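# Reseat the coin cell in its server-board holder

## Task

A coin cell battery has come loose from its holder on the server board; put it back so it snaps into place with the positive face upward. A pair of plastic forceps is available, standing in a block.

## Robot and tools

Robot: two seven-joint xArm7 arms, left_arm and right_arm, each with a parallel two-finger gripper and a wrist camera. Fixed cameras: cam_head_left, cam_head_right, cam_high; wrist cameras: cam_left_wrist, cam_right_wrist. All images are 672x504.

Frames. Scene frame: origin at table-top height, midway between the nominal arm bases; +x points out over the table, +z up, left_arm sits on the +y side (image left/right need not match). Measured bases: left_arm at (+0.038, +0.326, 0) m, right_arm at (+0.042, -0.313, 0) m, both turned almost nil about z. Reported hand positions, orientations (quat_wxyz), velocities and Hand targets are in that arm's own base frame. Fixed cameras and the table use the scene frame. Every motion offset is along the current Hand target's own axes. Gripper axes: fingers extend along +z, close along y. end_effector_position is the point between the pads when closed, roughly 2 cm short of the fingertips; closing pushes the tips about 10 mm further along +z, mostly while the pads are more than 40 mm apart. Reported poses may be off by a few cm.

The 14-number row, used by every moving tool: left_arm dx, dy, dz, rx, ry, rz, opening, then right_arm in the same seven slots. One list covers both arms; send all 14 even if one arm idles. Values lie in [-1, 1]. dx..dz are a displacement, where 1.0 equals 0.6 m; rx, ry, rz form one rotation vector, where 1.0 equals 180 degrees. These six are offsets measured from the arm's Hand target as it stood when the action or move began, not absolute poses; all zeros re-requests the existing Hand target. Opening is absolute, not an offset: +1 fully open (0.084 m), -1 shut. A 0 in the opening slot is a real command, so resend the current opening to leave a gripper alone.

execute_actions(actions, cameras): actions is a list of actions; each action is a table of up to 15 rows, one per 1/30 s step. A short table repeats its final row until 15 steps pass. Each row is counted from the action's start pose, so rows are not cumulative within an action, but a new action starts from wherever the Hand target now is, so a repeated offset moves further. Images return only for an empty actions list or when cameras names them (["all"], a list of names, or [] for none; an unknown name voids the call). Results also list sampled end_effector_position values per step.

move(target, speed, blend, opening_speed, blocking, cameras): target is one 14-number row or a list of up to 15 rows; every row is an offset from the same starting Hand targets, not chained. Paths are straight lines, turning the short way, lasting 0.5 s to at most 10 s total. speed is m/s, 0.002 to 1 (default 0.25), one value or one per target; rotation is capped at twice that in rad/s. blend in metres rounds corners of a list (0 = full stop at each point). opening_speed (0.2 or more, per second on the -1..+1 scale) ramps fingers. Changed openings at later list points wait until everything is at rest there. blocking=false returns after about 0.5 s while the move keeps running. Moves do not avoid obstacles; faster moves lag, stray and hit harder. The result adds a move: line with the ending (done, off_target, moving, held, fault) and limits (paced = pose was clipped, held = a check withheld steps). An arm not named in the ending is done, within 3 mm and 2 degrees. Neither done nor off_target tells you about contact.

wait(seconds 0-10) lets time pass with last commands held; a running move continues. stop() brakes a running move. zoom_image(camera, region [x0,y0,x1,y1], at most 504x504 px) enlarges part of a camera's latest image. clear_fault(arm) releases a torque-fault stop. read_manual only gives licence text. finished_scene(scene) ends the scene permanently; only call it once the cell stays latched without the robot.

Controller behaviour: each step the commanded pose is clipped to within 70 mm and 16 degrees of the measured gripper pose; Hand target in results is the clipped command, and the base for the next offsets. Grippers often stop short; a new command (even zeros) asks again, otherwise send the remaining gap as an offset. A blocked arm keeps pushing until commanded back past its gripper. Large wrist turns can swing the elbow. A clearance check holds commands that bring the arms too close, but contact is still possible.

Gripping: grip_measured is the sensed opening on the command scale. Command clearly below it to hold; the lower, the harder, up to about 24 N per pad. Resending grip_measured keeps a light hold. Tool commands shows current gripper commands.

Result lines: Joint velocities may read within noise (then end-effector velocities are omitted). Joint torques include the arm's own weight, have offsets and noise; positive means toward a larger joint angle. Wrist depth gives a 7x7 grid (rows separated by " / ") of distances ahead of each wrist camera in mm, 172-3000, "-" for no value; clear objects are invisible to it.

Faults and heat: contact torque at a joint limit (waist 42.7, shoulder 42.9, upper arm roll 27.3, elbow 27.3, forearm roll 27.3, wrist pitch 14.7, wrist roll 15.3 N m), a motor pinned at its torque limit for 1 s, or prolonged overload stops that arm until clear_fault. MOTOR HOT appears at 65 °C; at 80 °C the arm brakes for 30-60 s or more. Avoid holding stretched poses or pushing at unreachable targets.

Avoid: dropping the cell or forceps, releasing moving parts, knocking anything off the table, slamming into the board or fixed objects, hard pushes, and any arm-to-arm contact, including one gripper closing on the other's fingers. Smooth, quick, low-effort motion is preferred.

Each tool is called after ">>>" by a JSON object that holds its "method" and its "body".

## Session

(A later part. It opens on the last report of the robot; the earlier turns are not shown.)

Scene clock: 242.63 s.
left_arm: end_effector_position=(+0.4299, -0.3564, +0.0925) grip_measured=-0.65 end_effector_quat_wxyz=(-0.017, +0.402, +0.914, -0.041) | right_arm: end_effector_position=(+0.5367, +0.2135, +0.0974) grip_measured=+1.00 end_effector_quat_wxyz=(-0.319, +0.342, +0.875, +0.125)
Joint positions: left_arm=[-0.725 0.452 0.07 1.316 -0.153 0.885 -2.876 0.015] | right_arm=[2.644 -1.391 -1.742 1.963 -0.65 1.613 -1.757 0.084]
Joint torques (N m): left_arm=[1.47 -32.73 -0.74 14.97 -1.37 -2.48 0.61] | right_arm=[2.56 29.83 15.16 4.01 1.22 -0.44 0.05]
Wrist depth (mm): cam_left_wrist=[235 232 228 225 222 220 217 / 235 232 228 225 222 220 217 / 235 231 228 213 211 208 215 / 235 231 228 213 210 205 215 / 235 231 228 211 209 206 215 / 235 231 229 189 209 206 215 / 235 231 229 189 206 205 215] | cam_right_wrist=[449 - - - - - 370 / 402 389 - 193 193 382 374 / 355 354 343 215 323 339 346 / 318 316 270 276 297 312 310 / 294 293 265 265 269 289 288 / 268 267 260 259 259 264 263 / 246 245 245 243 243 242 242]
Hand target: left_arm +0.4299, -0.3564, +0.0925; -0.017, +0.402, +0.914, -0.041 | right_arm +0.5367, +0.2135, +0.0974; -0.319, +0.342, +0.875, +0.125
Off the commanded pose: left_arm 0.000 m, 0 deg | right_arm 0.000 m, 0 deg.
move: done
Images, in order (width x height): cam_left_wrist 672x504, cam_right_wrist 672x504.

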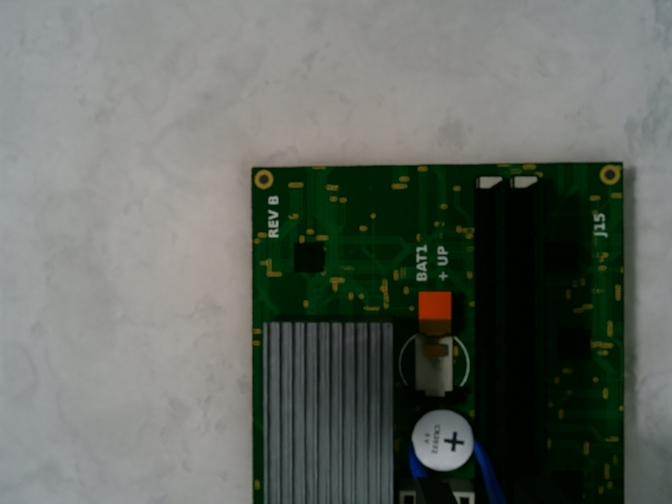

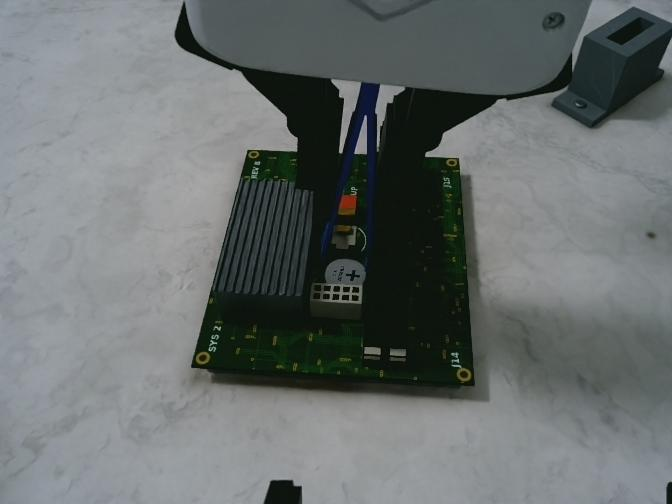

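>>> {"method": "move", "body": {"target": [[-0.0005,0.0015,0.0065,0,0,0,-0.63,0,0,0,0,0,0,1]], "speed": 0.03, "cameras": ["cam_left_wrist","cam_right_wrist"]}}

>>> {"method": "zoom_image", "body": {"camera": "cam_right_wrist", "region": [300, 220, 390, 310]}}

>>> {"method": "zoom_image", "body": {"camera": "cam_left_wrist", "region": [372, 404, 492, 504]}}

Scene clock: 244.90 s.
left_arm: end_effector_position=(+0.4305, -0.3562, +0.0885) grip_measured=-0.65 end_effector_quat_wxyz=(-0.017, +0.402, +0.914, -0.041) | right_arm: end_effector_position=(+0.5367, +0.2135, +0.0974) grip_measured=+1.00 end_effector_quat_wxyz=(-0.319, +0.342, +0.875, +0.125)
Joint positions: left_arm=[-0.724 0.459 0.07 1.315 -0.154 0.877 -2.873 0.015] | right_arm=[2.644 -1.391 -1.742 1.963 -0.65 1.613 -1.757 0.084]
Joint torques (N m): left_arm=[1.67 -32.38 -0.88 15.05 -1.43 -2.57 0.61] | right_arm=[2.55 29.66 15.25 4.12 1.21 -0.5 0.05]
Wrist depth (mm): cam_left_wrist=[231 227 224 221 218 216 213 / 231 228 224 221 218 216 213 / 231 227 224 209 207 204 212 / 231 227 224 209 206 202 212 / 231 227 211 208 205 202 211 / 231 227 186 184 203 203 211 / 231 227 225 185 202 201 212] | cam_right_wrist=[449 - - - - - 369 / 403 388 - 197 199 380 376 / 355 354 343 211 323 339 345 / 318 316 270 266 298 312 310 / 294 293 265 265 270 289 288 / 268 267 260 260 259 263 263 / 246 245 244 243 243 242 242]
Hand target: left_arm +0.4305, -0.3562, +0.0885; -0.017, +0.402, +0.914, -0.041 | right_arm +0.5367, +0.2135, +0.0974; -0.319, +0.342, +0.875, +0.125
Off the commanded pose: left_arm 0.000 m, 0 deg | right_arm 0.000 m, 0 deg.
move: done
Images, in order (width x height): cam_left_wrist 672x504, cam_right_wrist 672x504.

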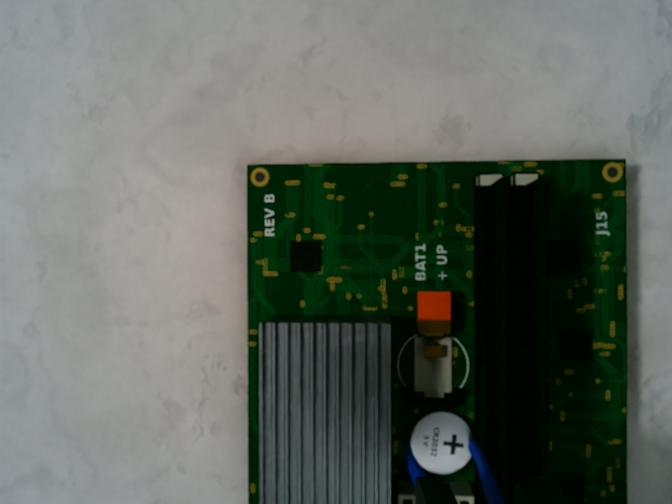

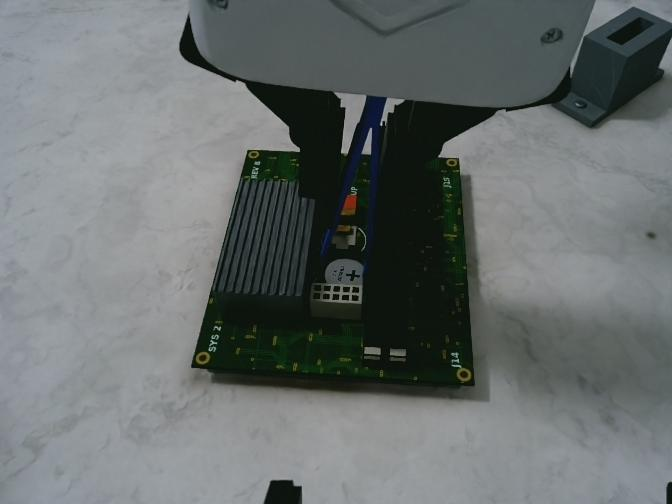

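Scaled by 5.600 from the camera's 672x504 image, which has a finer 960x720 frame.

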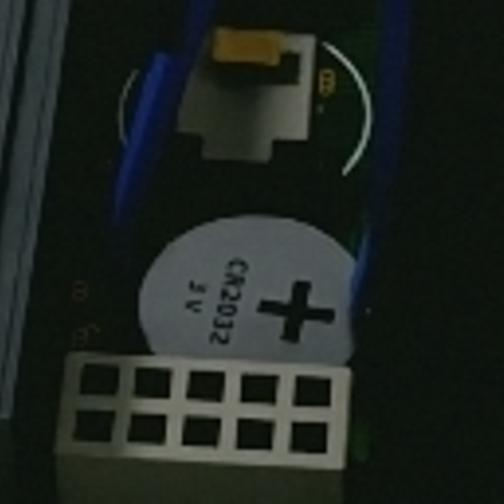

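Scaled by 4.200 from the camera's 672x504 image, which has a finer 960x720 frame.

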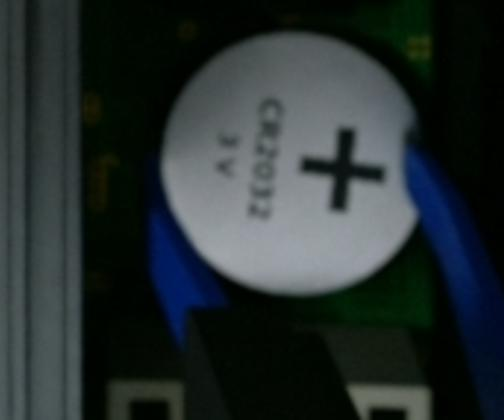

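>>> {"method": "move", "body": {"target": [[0,0,-0.0067,0,0,0,-0.62,0,0,0,0,0,0,1],[0,-0.012,-0.0057,-0.033,0,0,-0.62,0,0,0,0,0,0,1]], "speed": 0.05, "cameras": ["cam_left_wrist","cam_right_wrist"]}}

>>> {"method": "zoom_image", "body": {"camera": "cam_right_wrist", "region": [300, 220, 390, 310]}}

>>> {"method": "zoom_image", "body": {"camera": "cam_left_wrist", "region": [372, 404, 492, 504]}}

Scene clock: 250.20 s.
left_arm: end_effector_position=(+0.4254, -0.3609, +0.0926) grip_measured=-0.64 end_effector_quat_wxyz=(+0.004, +0.403, +0.915, +0.007) | right_arm: end_effector_position=(+0.5367, +0.2135, +0.0974) grip_measured=+1.00 end_effector_quat_wxyz=(-0.319, +0.342, +0.875, +0.125)
Joint positions: left_arm=[-0.805 0.44 0.108 1.293 -0.041 0.853 -2.993 0.016] | right_arm=[2.644 -1.391 -1.742 1.963 -0.65 1.613 -1.757 0.084]
Joint torques (N m): left_arm=[-1.5 -37.83 1.5 15.07 1.72 -2.6 -0.7] | right_arm=[2.56 29.89 15.15 4.24 1.24 -0.51 0.01]
Wrist depth (mm): cam_left_wrist=[220 220 221 221 222 222 223 / 220 220 221 221 222 222 223 / 220 220 220 209 210 210 222 / 219 220 220 209 210 200 223 / 220 220 220 209 209 200 222 / 219 220 220 185 209 200 222 / 219 220 220 185 206 200 223] | cam_right_wrist=[- - - - - 437 369 / 402 388 193 197 370 381 375 / 355 353 343 213 323 339 345 / 319 317 269 287 298 312 311 / 294 293 265 264 269 288 288 / 268 267 261 259 259 264 263 / 245 246 245 244 243 242 242]
Hand target: left_arm +0.4254, -0.3609, +0.0926; +0.004, +0.403, +0.915, +0.007 | right_arm +0.5367, +0.2135, +0.0974; -0.319, +0.342, +0.875, +0.125
Off the commanded pose: left_arm 0.000 m, 0 deg | right_arm 0.000 m, 0 deg.
move: done
Images, in order (width x height): cam_left_wrist 672x504, cam_right_wrist 672x504.

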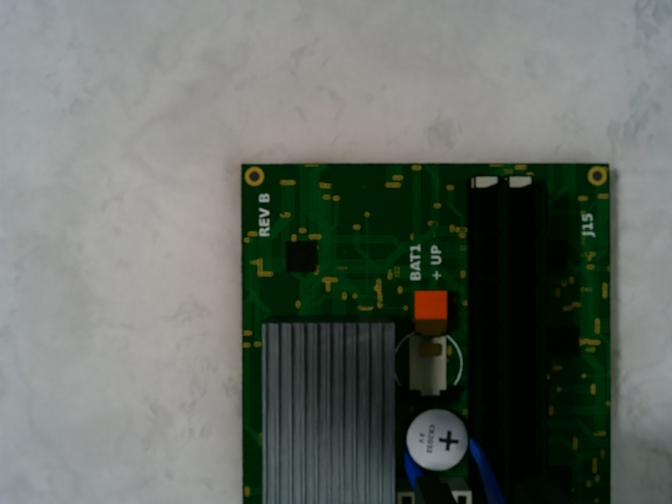

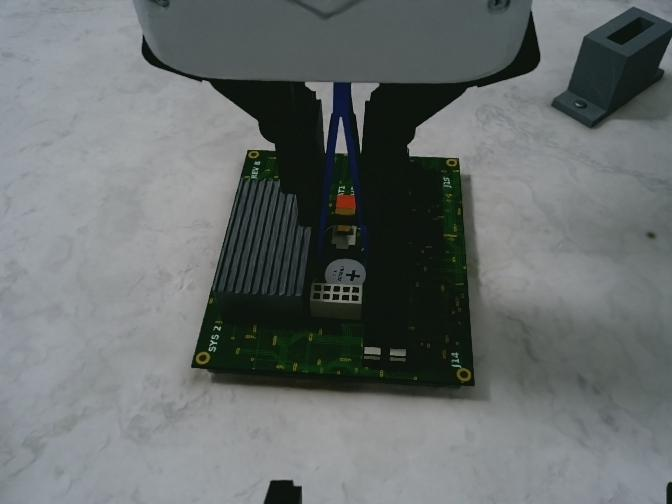

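Scaled by 5.600 from the camera's 672x504 image, which has a finer 960x720 frame.

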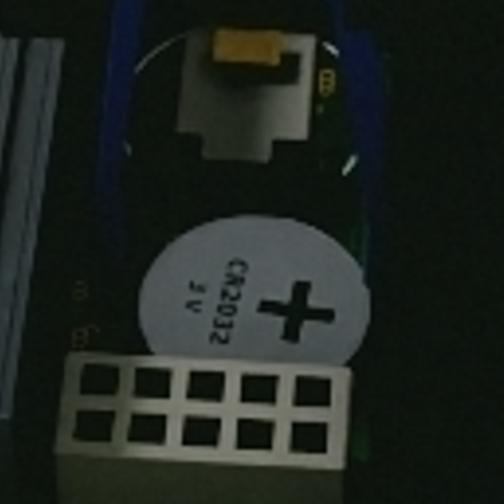

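Scaled by 4.200 from the camera's 672x504 image, which has a finer 960x720 frame.

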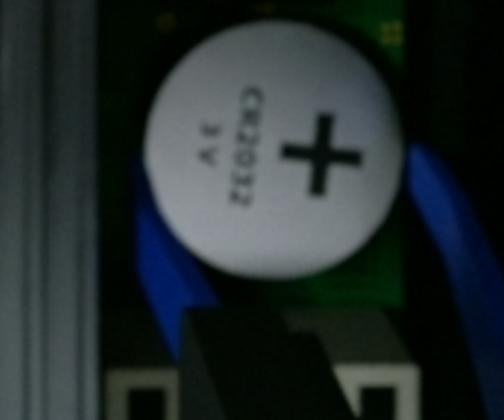

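>>> {"method": "move", "body": {"target": [[0.0158,0.0008,0,0,0,0,-0.65,0,0,0,0,0,0,1],[0.0158,0.0008,0.0085,0,0,0,-0.65,0,0,0,0,0,0,1]], "speed": 0.05, "cameras": ["cam_left_wrist","cam_right_wrist"]}}

>>> {"method": "zoom_image", "body": {"camera": "cam_right_wrist", "region": [300, 220, 390, 310]}}

>>> {"method": "zoom_image", "body": {"camera": "cam_left_wrist", "region": [372, 404, 492, 504]}}

Scene clock: 258.90 s.
left_arm: end_effector_position=(+0.4194, -0.3535, +0.0875) grip_measured=-0.67 end_effector_quat_wxyz=(+0.004, +0.403, +0.915, +0.007) | right_arm: end_effector_position=(+0.5367, +0.2135, +0.0974) grip_measured=+1.00 end_effector_quat_wxyz=(-0.319, +0.342, +0.875, +0.125)
Joint positions: left_arm=[-0.805 0.421 0.109 1.247 -0.04 0.825 -2.99 0.015] | right_arm=[2.644 -1.391 -1.742 1.963 -0.65 1.613 -1.757 0.084]
Joint torques (N m): left_arm=[1.31 -31.53 -0.47 15.07 -1.15 -2.6 0.72] | right_arm=[2.57 29.87 15.16 4.18 1.22 -0.59 0.03]
Wrist depth (mm): cam_left_wrist=[215 215 216 216 217 217 218 / 215 215 216 217 217 217 218 / 215 215 216 216 217 217 217 / 215 215 204 204 204 195 218 / 215 215 204 204 205 195 218 / 214 215 215 179 204 195 217 / 215 215 215 179 199 196 217] | cam_right_wrist=[450 - - - - 436 369 / 404 389 203 209 371 382 375 / 355 354 343 224 324 339 346 / 318 317 269 291 297 312 311 / 294 293 265 264 270 289 288 / 268 267 261 260 258 264 263 / 246 245 244 243 243 242 242]
Hand target: left_arm +0.4194, -0.3535, +0.0875; +0.004, +0.403, +0.915, +0.007 | right_arm +0.5367, +0.2135, +0.0974; -0.319, +0.342, +0.875, +0.125
Off the commanded pose: left_arm 0.000 m, 0 deg | right_arm 0.000 m, 0 deg.
move: done
Images, in order (width x height): cam_left_wrist 672x504, cam_right_wrist 672x504.

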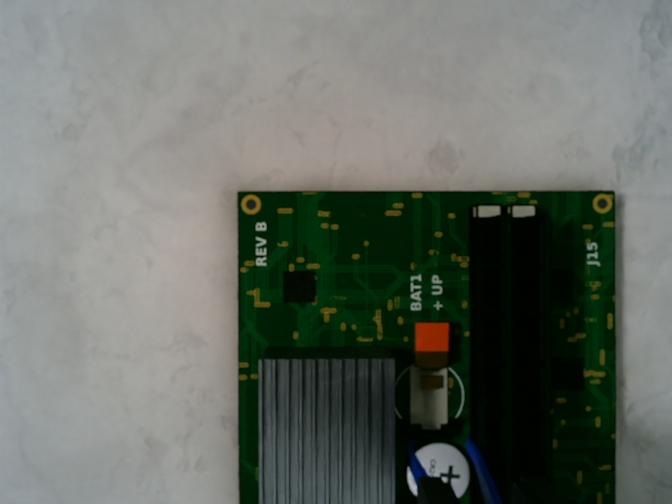

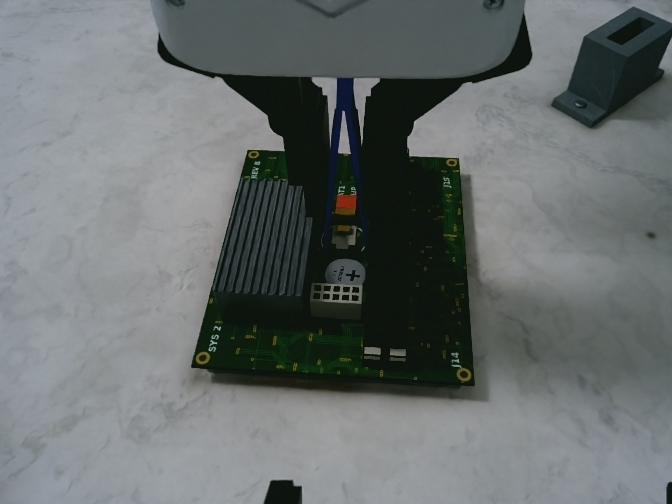

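Scaled by 5.600 from the camera's 672x504 image, which has a finer 960x720 frame.

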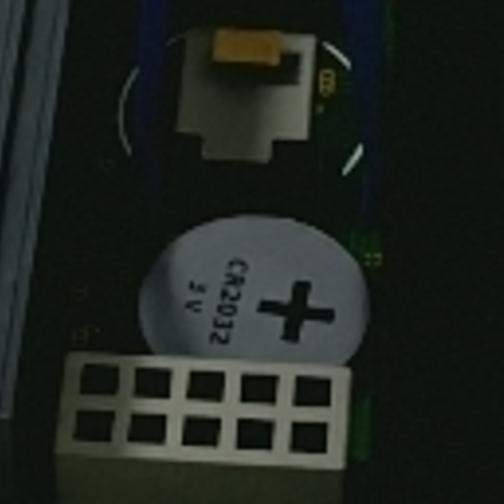

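Scaled by 4.200 from the camera's 672x504 image, which has a finer 960x720 frame.

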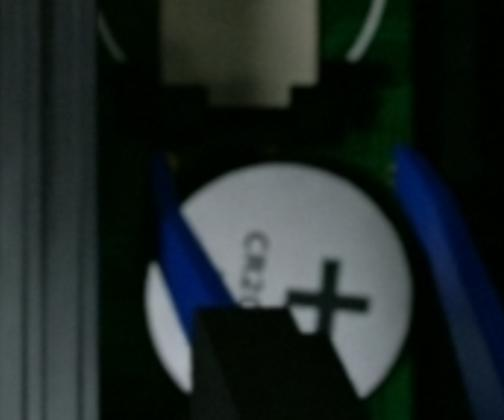

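>>> {"method": "move", "body": {"target": [[0,0,0.003,0,0,0,-0.65,0,0,0,0,0,0,1],[-0.007,0,0.003,0,0,0,-0.65,0,0,0,0,0,0,1]], "speed": 0.03, "cameras": ["cam_left_wrist","cam_right_wrist"]}}

>>> {"method": "zoom_image", "body": {"camera": "cam_right_wrist", "region": [300, 220, 390, 310]}}

>>> {"method": "zoom_image", "body": {"camera": "cam_left_wrist", "region": [372, 404, 492, 504]}}

Scene clock: 261.83 s.
left_arm: end_effector_position=(+0.4223, -0.3566, +0.0857) grip_measured=-0.67 end_effector_quat_wxyz=(+0.004, +0.403, +0.915, +0.007) | right_arm: end_effector_position=(+0.5367, +0.2135, +0.0974) grip_measured=+1.00 end_effector_quat_wxyz=(-0.319, +0.342, +0.875, +0.125)
Joint positions: left_arm=[-0.804 0.436 0.108 1.264 -0.042 0.828 -2.99 0.015] | right_arm=[2.644 -1.391 -1.742 1.963 -0.65 1.613 -1.757 0.084]
Joint torques (N m): left_arm=[1.32 -32.05 -0.38 19.48 -1.21 -0.89 -0.74] | right_arm=[2.6 29.74 15.22 4.07 1.35 -0.5 0.06]
Wrist depth (mm): cam_left_wrist=[213 214 214 214 215 215 216 / 213 213 214 214 215 215 216 / 213 213 214 214 215 215 216 / 213 213 202 202 203 194 216 / 213 213 202 202 202 195 215 / 213 213 213 177 201 195 215 / 213 213 213 177 199 195 216] | cam_right_wrist=[- - - - - 452 369 / 391 388 198 203 370 380 376 / 356 354 343 218 323 338 345 / 318 316 270 287 297 312 311 / 294 293 265 265 270 289 288 / 268 267 260 259 259 263 263 / 246 245 245 244 243 242 242]
Hand target: left_arm +0.4223, -0.3566, +0.0857; +0.004, +0.403, +0.915, +0.007 | right_arm +0.5367, +0.2135, +0.0974; -0.319, +0.342, +0.875, +0.125
Off the commanded pose: left_arm 0.000 m, 0 deg | right_arm 0.000 m, 0 deg.
move: done
Images, in order (width x height): cam_left_wrist 672x504, cam_right_wrist 672x504.

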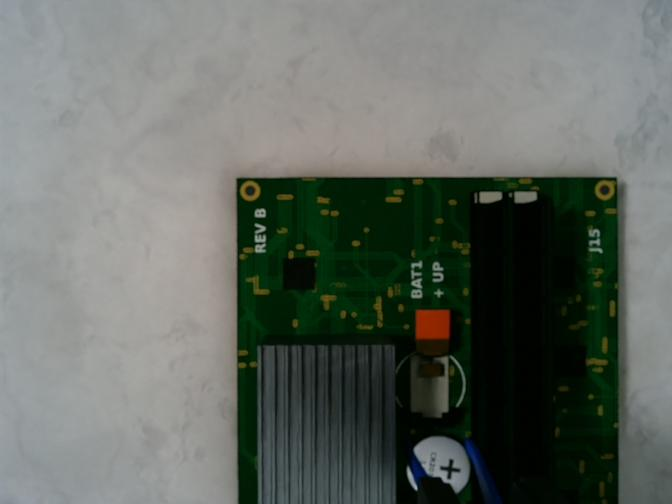

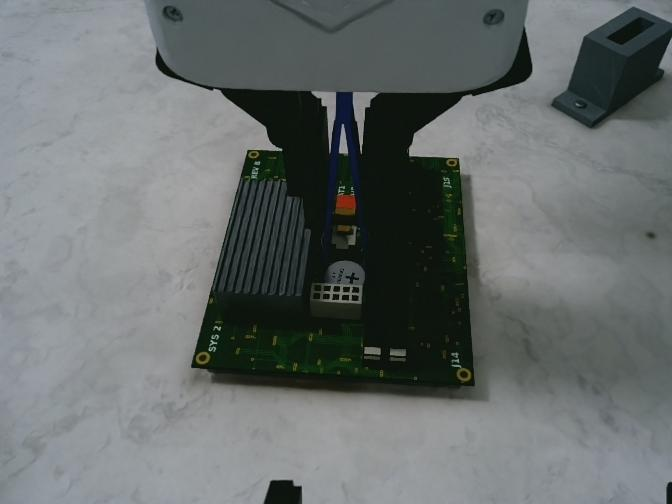

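Scaled by 5.600 from the camera's 672x504 image, which has a finer 960x720 frame.

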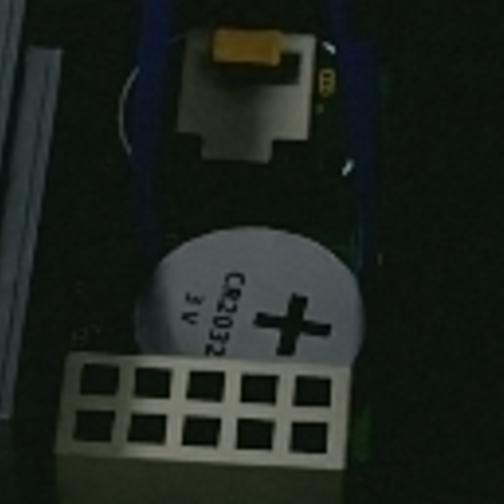

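Scaled by 4.200 from the camera's 672x504 image, which has a finer 960x720 frame.

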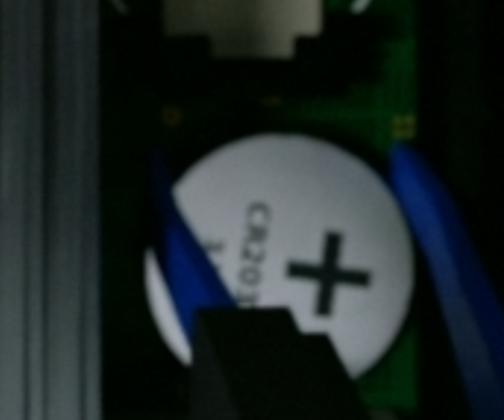

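>>> {"method": "move", "body": {"target": [[-0.001,-0.004,0,0,0,0,-0.65,0,0,0,0,0,0,1]], "speed": 0.03, "cameras": ["cam_left_wrist","cam_right_wrist"]}}

>>> {"method": "zoom_image", "body": {"camera": "cam_right_wrist", "region": [300, 220, 390, 310]}}

>>> {"method": "zoom_image", "body": {"camera": "cam_left_wrist", "region": [372, 404, 492, 504]}}

Scene clock: 265.87 s.
left_arm: end_effector_position=(+0.4209, -0.3586, +0.0856) grip_measured=-0.67 end_effector_quat_wxyz=(+0.004, +0.403, +0.915, +0.007) | right_arm: end_effector_position=(+0.5367, +0.2135, +0.0974) grip_measured=+1.00 end_effector_quat_wxyz=(-0.319, +0.342, +0.875, +0.125)
Joint positions: left_arm=[-0.808 0.437 0.107 1.266 -0.041 0.828 -2.995 0.015] | right_arm=[2.644 -1.391 -1.742 1.963 -0.65 1.613 -1.757 0.084]
Joint torques (N m): left_arm=[-1.1 -32.16 -0.68 19.06 1.51 -0.9 -0.66] | right_arm=[2.6 29.89 15.26 4.15 1.15 -0.47 0.06]
Wrist depth (mm): cam_left_wrist=[213 213 214 214 215 215 216 / 213 213 214 215 215 215 216 / 213 213 214 214 214 215 216 / 213 213 214 202 203 193 216 / 213 213 213 202 202 193 215 / 213 213 213 179 202 193 215 / 212 213 213 179 199 202 215] | cam_right_wrist=[- - - - - 452 369 / 391 377 199 201 370 381 376 / 354 353 343 221 331 339 346 / 318 317 270 276 298 312 311 / 294 293 265 265 270 289 288 / 268 267 260 259 258 263 263 / 246 246 245 244 243 242 242]
Hand target: left_arm +0.4209, -0.3586, +0.0856; +0.004, +0.403, +0.915, +0.007 | right_arm +0.5367, +0.2135, +0.0974; -0.319, +0.342, +0.875, +0.125
Off the commanded pose: left_arm 0.000 m, 0 deg | right_arm 0.000 m, 0 deg.
move: done
Images, in order (width x height): cam_left_wrist 672x504, cam_right_wrist 672x504.

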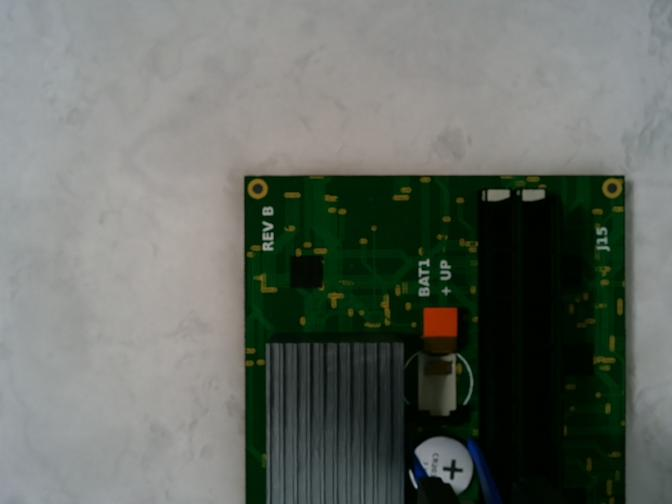

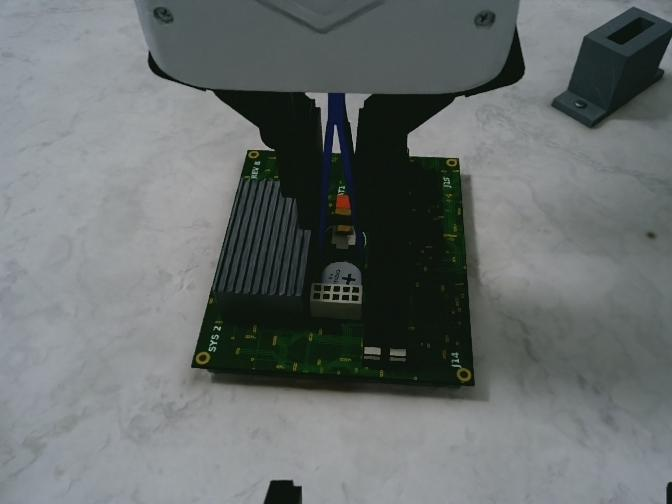

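Scaled by 5.600 from the camera's 672x504 image, which has a finer 960x720 frame.

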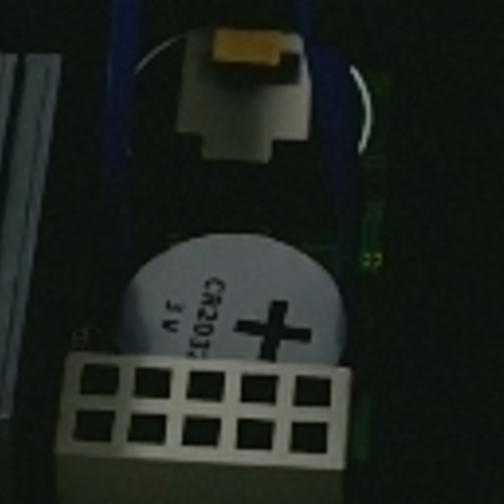

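Scaled by 4.200 from the camera's 672x504 image, which has a finer 960x720 frame.

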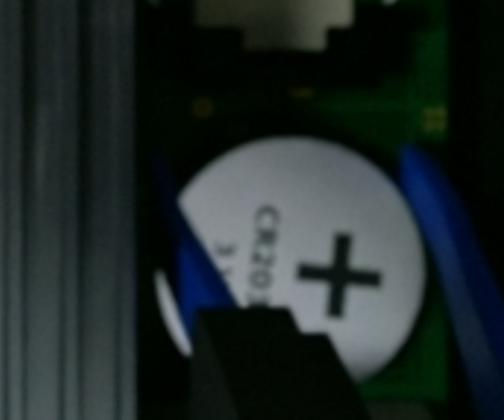

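>>> {"method": "move", "body": {"target": [[0,0,-0.0133,0,0,0,-0.65,0,0,0,0,0,0,1],[-0.0115,0.001,-0.0133,0,0,0,-0.60,0,0,0,0,0,0,1],[-0.0115,0.001,-0.006,0,0,0,-0.60,0,0,0,0,0,0,1]], "speed": 0.05, "cameras": ["cam_left_wrist","cam_right_wrist"]}}

>>> {"method": "zoom_image", "body": {"camera": "cam_right_wrist", "region": [300, 220, 390, 310]}}

>>> {"method": "zoom_image", "body": {"camera": "cam_left_wrist", "region": [372, 404, 492, 504]}}

Scene clock: 271.47 s.
left_arm: end_effector_position=(+0.4260, -0.3634, +0.0893) grip_measured=-0.62 end_effector_quat_wxyz=(+0.004, +0.403, +0.915, +0.007) | right_arm: end_effector_position=(+0.5367, +0.2135, +0.0974) grip_measured=+1.00 end_effector_quat_wxyz=(-0.319, +0.342, +0.875, +0.125)
Joint positions: left_arm=[-0.807 0.452 0.107 1.3 -0.042 0.849 -2.995 0.017] | right_arm=[2.644 -1.391 -1.742 1.963 -0.65 1.613 -1.757 0.084]
Joint torques (N m): left_arm=[1.71 -32.5 -0.32 15.18 -1.17 -2.66 0.78] | right_arm=[2.46 29.76 15.14 4.08 1.18 -0.5 -0.03]
Wrist depth (mm): cam_left_wrist=[216 217 218 218 218 219 220 / 217 217 218 218 219 219 219 / 217 217 217 206 206 207 219 / 217 217 217 206 206 197 219 / 216 217 217 183 206 206 219 / 216 217 217 182 205 183 219 / 216 217 217 182 183 207 219] | cam_right_wrist=[- - - - - 453 370 / 391 378 196 209 371 381 375 / 355 354 333 212 332 339 346 / 319 317 269 246 298 312 310 / 294 293 265 248 269 288 288 / 268 267 260 258 259 263 262 / 246 245 240 243 243 242 242]
Hand target: left_arm +0.4260, -0.3634, +0.0892; +0.004, +0.403, +0.915, +0.007 | right_arm +0.5367, +0.2135, +0.0974; -0.319, +0.342, +0.875, +0.125
Off the commanded pose: left_arm 0.000 m, 0 deg | right_arm 0.000 m, 0 deg.
move: done
Images, in order (width x height): cam_left_wrist 672x504, cam_right_wrist 672x504.

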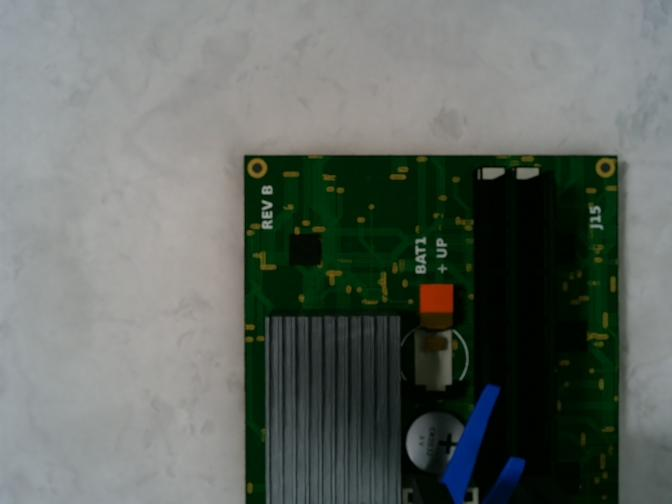

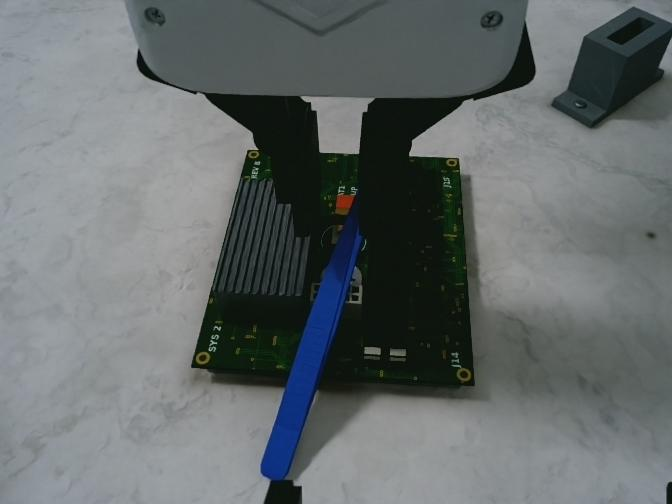

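Scaled by 5.600 from the camera's 672x504 image, which has a finer 960x720 frame.

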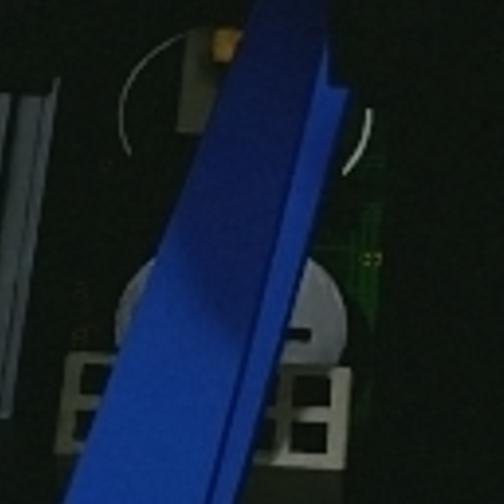

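Scaled by 4.200 from the camera's 672x504 image, which has a finer 960x720 frame.

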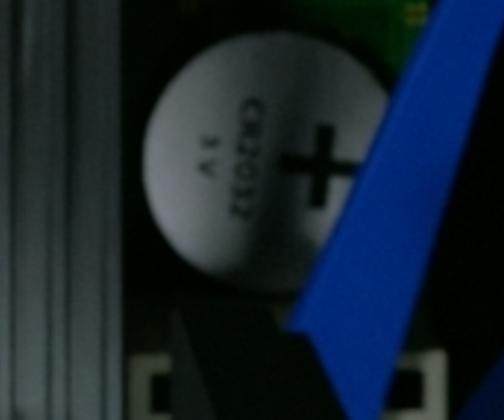

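>>> {"method": "zoom_image", "body": {"camera": "cam_right_wrist", "region": [220, 150, 480, 500]}}

>>> {"method": "zoom_image", "body": {"camera": "cam_left_wrist", "region": [372, 344, 572, 504]}}

Scaled by 1.440 from the camera's 672x504 image, which has a finer 960x720 frame.

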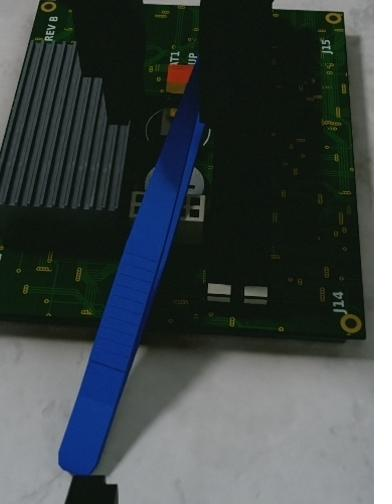

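Scaled by 2.520 from the camera's 672x504 image, which has a finer 960x720 frame.

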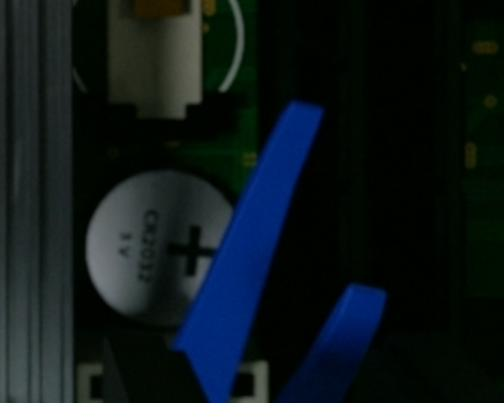

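>>> {"method": "move", "body": {"target": [[0,0,0,0,0,0,-0.35,0,0,0,0,0,0,1],[0,0,-0.1,0,0,0,-0.35,0,0,0,0,0,0,1],[-0.03,-0.04,-0.2,0,0,0,0.5,0,0,0,0,0,0,1]], "speed": 0.15, "opening_speed": 0.5, "cameras": ["all"]}}

Scene clock: 287.47 s.
left_arm: end_effector_position=(+0.4190, -0.3940, +0.2089) grip_measured=+0.49 end_effector_quat_wxyz=(+0.004, +0.403, +0.915, +0.007) | right_arm: end_effector_position=(+0.5367, +0.2135, +0.0974) grip_measured=+1.00 end_effector_quat_wxyz=(-0.319, +0.342, +0.875, +0.125)
Joint positions: left_arm=[-0.843 0.364 0.099 1.533 -0.022 1.168 -3.054 0.065] | right_arm=[2.644 -1.391 -1.742 1.963 -0.65 1.613 -1.757 0.084]
Joint torques (N m): left_arm=[-1.63 -32.01 -0.76 20.76 1.57 -0.94 -0.57] | right_arm=[2.42 29.9 15.05 4.13 1.23 -0.46 0.09]
Wrist depth (mm): cam_left_wrist=[335 336 336 337 338 339 340 / 335 335 336 337 337 338 339 / 335 335 336 337 325 326 339 / 335 335 336 336 325 326 339 / 334 335 335 336 301 326 339 / 334 335 336 336 301 326 339 / 334 335 335 336 336 338 339] | cam_right_wrist=[465 462 444 457 454 452 368 / 403 401 400 397 395 381 375 / 355 353 335 334 332 339 346 / 318 317 269 262 297 311 311 / 294 293 265 249 270 289 288 / 268 267 259 258 259 263 263 / 246 246 240 244 243 242 242]
Hand target: left_arm +0.4190, -0.3940, +0.2089; +0.004, +0.403, +0.915, +0.007 | right_arm +0.5367, +0.2135, +0.0974; -0.319, +0.342, +0.875, +0.125
Off the commanded pose: left_arm 0.000 m, 0 deg | right_arm 0.000 m, 0 deg.
move: done

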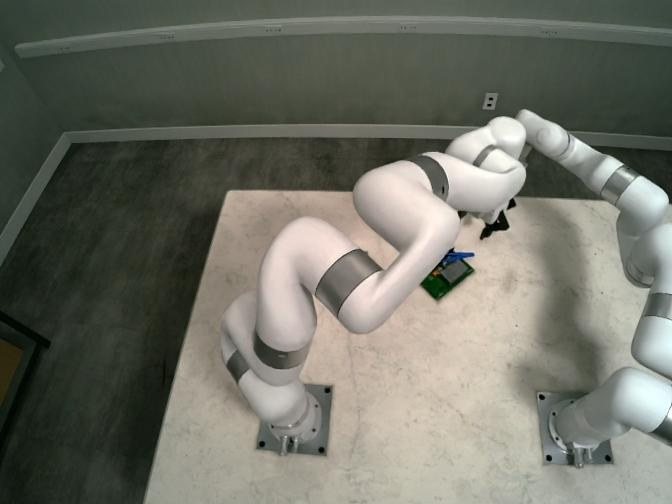

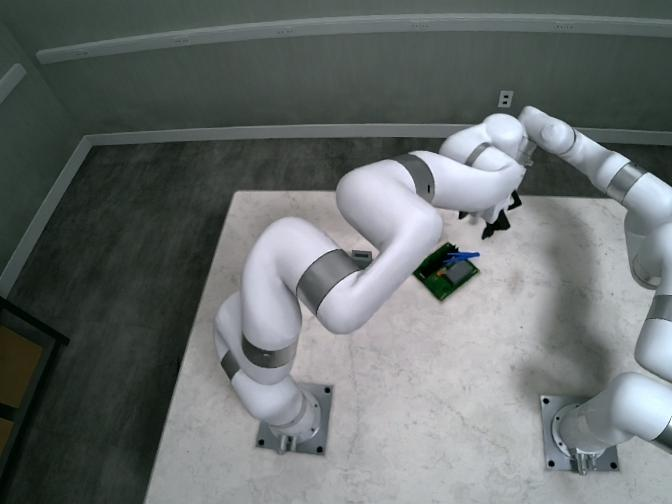

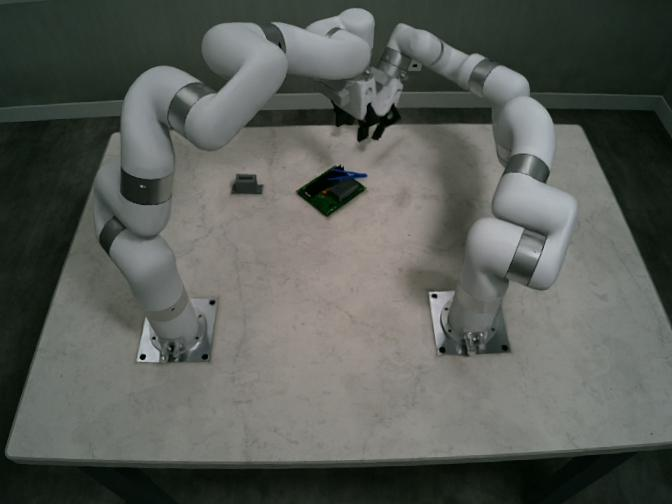

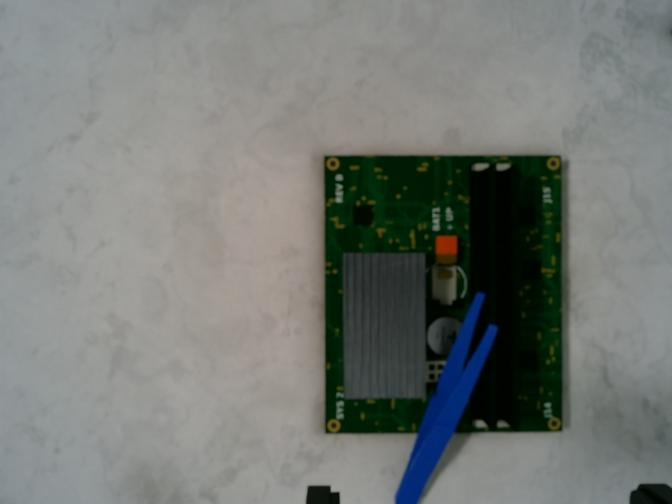

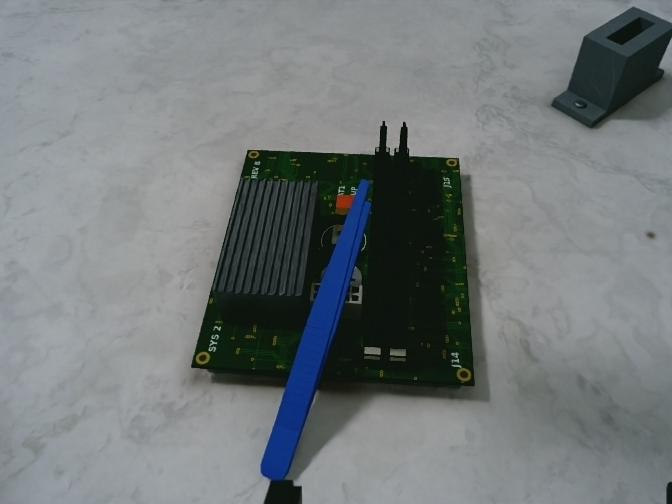

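>>> {"method": "move", "body": {"target": [0,0,0,0,0,0,0.5,0,0,-0.25,0,0,0,1], "speed": 0.3}}

>>> {"method": "move", "body": {"target": [-0.0937,0.006,0.2017,-0.0099,0.118,0.080,-0.3,0,0,0,0,0,0,1], "speed": 0.2, "cameras": ["cam_left_wrist","cam_right_wrist","cam_head_left"]}}

>>> {"method": "zoom_image", "body": {"camera": "cam_head_left", "region": [400, 190, 560, 310]}}

Scene clock: 313.80 s.
left_arm: end_effector_position=(+0.4190, -0.3940, +0.2089) grip_measured=+0.49 end_effector_quat_wxyz=(+0.004, +0.403, +0.915, +0.007) | right_arm: end_effector_position=(+0.6067, +0.1480, +0.2119) grip_measured=+1.00 end_effector_quat_wxyz=(-0.272, +0.363, +0.876, +0.162)
Joint positions: left_arm=[-0.843 0.364 0.099 1.533 -0.022 1.168 -3.054 0.065] | right_arm=[2.936 -1.276 -1.807 2.707 -0.6 1.957 -1.953 0.084]
Joint torques (N m): left_arm=[-1.13 -32.04 -0.67 20.32 1.48 -0.91 -0.82] | right_arm=[2.63 37.83 5.42 4.71 2.67 -1.4 -0.12]
Motor temperatures (°C): left_arm=[28 38 29 37 30 39 28] | right_arm=[29 32 39 38 32 32 32]
Wrist depth (mm): cam_left_wrist=[335 335 336 337 338 338 339 / 335 335 336 336 338 338 340 / 334 335 336 336 326 326 339 / 335 335 336 336 325 326 339 / 335 335 336 336 302 326 339 / 334 335 335 336 302 326 339 / 334 335 335 336 336 338 339] | cam_right_wrist=[560 560 587 578 618 632 641 / 512 522 530 539 532 543 567 / 464 465 465 467 491 500 506 / 426 430 403 418 449 453 460 / 395 400 402 403 417 421 427 / 366 369 374 377 378 387 392 / 339 345 347 350 354 360 369]
Hand target: left_arm +0.4190, -0.3940, +0.2089; +0.004, +0.403, +0.915, +0.007 | right_arm +0.6077, +0.1480, +0.2122; -0.319, +0.342, +0.875, +0.125
Off the commanded pose: left_arm 0.000 m, 0 deg | right_arm 0.001 m, 7 deg.
elbow stopped short (right arm): the move would have taken joint 4 (elbow) straighter than the controller allows.
move: off_target (right_arm)

Scene clock: 315.83 s.
left_arm: end_effector_position=(+0.4606, -0.4314, +0.0879) grip_measured=-0.32 end_effector_quat_wxyz=(-0.152, +0.506, +0.844, +0.093) | right_arm: end_effector_position=(+0.6067, +0.1480, +0.2120) grip_measured=+1.00 end_effector_quat_wxyz=(-0.272, +0.363, +0.876, +0.162)
Joint positions: left_arm=[-0.813 1.249 0.074 2.707 0.04 1.802 -2.835 0.03] | right_arm=[2.936 -1.276 -1.807 2.707 -0.6 1.957 -1.953 0.084]
Joint torques (N m): left_arm=[1.36 -45.31 1.05 19.98 -0.82 0.01 0.74] | right_arm=[2.58 37.77 5.46 4.86 2.53 -1.48 -0.13]
Wrist depth (mm): cam_left_wrist=[286 286 286 286 286 286 286 / 271 271 271 257 249 271 271 / 261 261 251 242 236 248 261 / 248 248 245 211 228 235 248 / 239 240 237 203 197 198 237 / 229 229 229 215 201 215 227 / 222 222 219 213 200 222 222] | cam_right_wrist=[- - 602 607 619 631 641 / - - - 539 533 544 566 / - - - 460 492 500 506 / - - - 240 449 455 461 / 390 393 240 395 417 421 427 / 365 369 373 377 378 387 392 / 339 345 347 350 354 359 369]
Hand target: left_arm +0.4611, -0.4319, +0.0880; -0.159, +0.505, +0.843, +0.095 | right_arm +0.6067, +0.1480, +0.2120; -0.272, +0.363, +0.876, +0.162 (not the last commanded pose)
Off the commanded pose: left_arm 0.001 m, 1 deg | right_arm 0.001 m, 7 deg.
elbow stopped short (right arm): the move would have taken joint 4 (elbow) straighter than the controller allows.
elbow stopped short (left arm): the move would have taken joint 4 (elbow) straighter than the controller allows.
move: off_target (right_arm)
Images, in order (width x height): cam_head_left 672x504, cam_left_wrist 672x504, cam_right_wrist 672x504.

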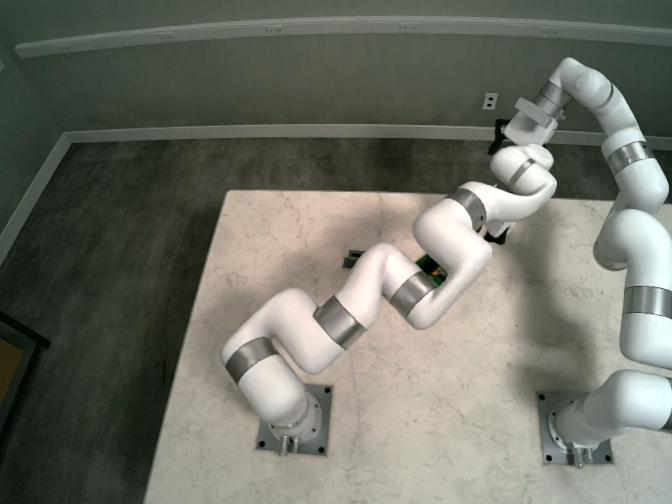

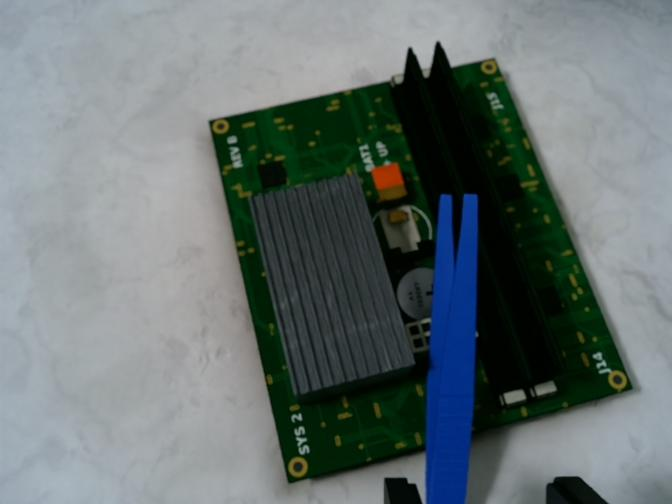

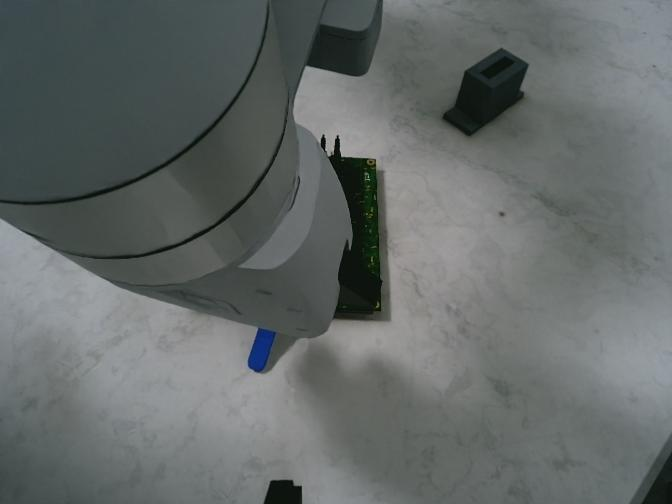

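Scaled by 3.150 from the camera's 672x504 image, which has a finer 960x720 frame.

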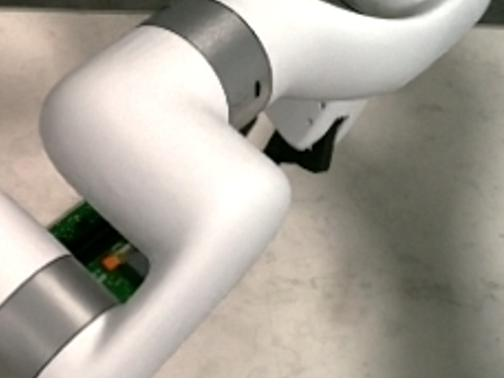

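>>> {"method": "move", "body": {"target": [0,0,0.09,0,0,0,-0.35,0,0,0,0,0,0,1], "speed": 0.1, "cameras": ["cam_left_wrist","cam_right_wrist"]}}

Scene clock: 319.03 s.
left_arm: end_effector_position=(+0.4518, -0.4145, +0.0377) grip_measured=-0.37 end_effector_quat_wxyz=(-0.159, +0.505, +0.843, +0.095) | right_arm: end_effector_position=(+0.6067, +0.1480, +0.2120) grip_measured=+1.00 end_effector_quat_wxyz=(-0.272, +0.363, +0.876, +0.162)
Joint positions: left_arm=[-0.82 1.082 0.073 2.257 0.045 1.533 -2.844 0.028] | right_arm=[2.936 -1.276 -1.807 2.707 -0.6 1.957 -1.953 0.084]
Joint torques (N m): left_arm=[-1.6 -49.43 1.49 15.8 1.59 -1.72 -0.66] | right_arm=[2.52 37.85 5.32 4.8 2.6 -1.42 -0.22]
Wrist depth (mm): cam_left_wrist=[228 228 228 228 195 213 227 / 216 216 201 201 201 201 215 / 207 207 196 - 187 192 204 / 197 197 - - 184 - 185 / 190 189 - - - - 175 / 181 181 - - - - - / 175 175 - - - - 172] | cam_right_wrist=[- - 588 609 620 631 645 / - - - 539 533 543 568 / - - - 466 491 499 506 / - - - 263 449 455 460 / 389 387 214 306 416 421 426 / 366 370 373 377 378 387 392 / 339 344 347 350 353 358 369]
Hand target: left_arm +0.4518, -0.4145, +0.0377; -0.159, +0.505, +0.843, +0.095 | right_arm +0.6067, +0.1480, +0.2120; -0.272, +0.363, +0.876, +0.162
Off the commanded pose: left_arm 0.000 m, 0 deg | right_arm 0.000 m, 0 deg.
elbow stopped short (right arm): the move would have taken joint 4 (elbow) straighter than the controller allows.
move: done
Images, in order (width x height): cam_left_wrist 672x504, cam_right_wrist 672x504.

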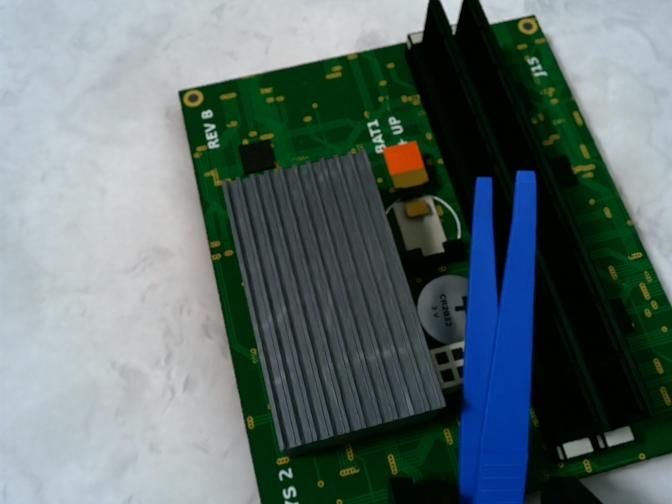

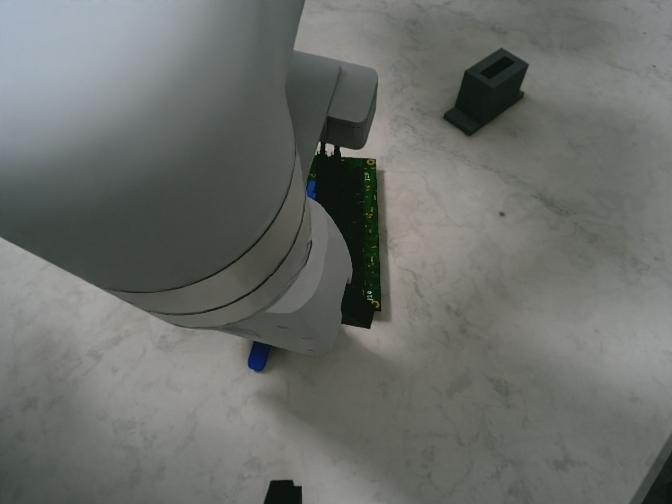

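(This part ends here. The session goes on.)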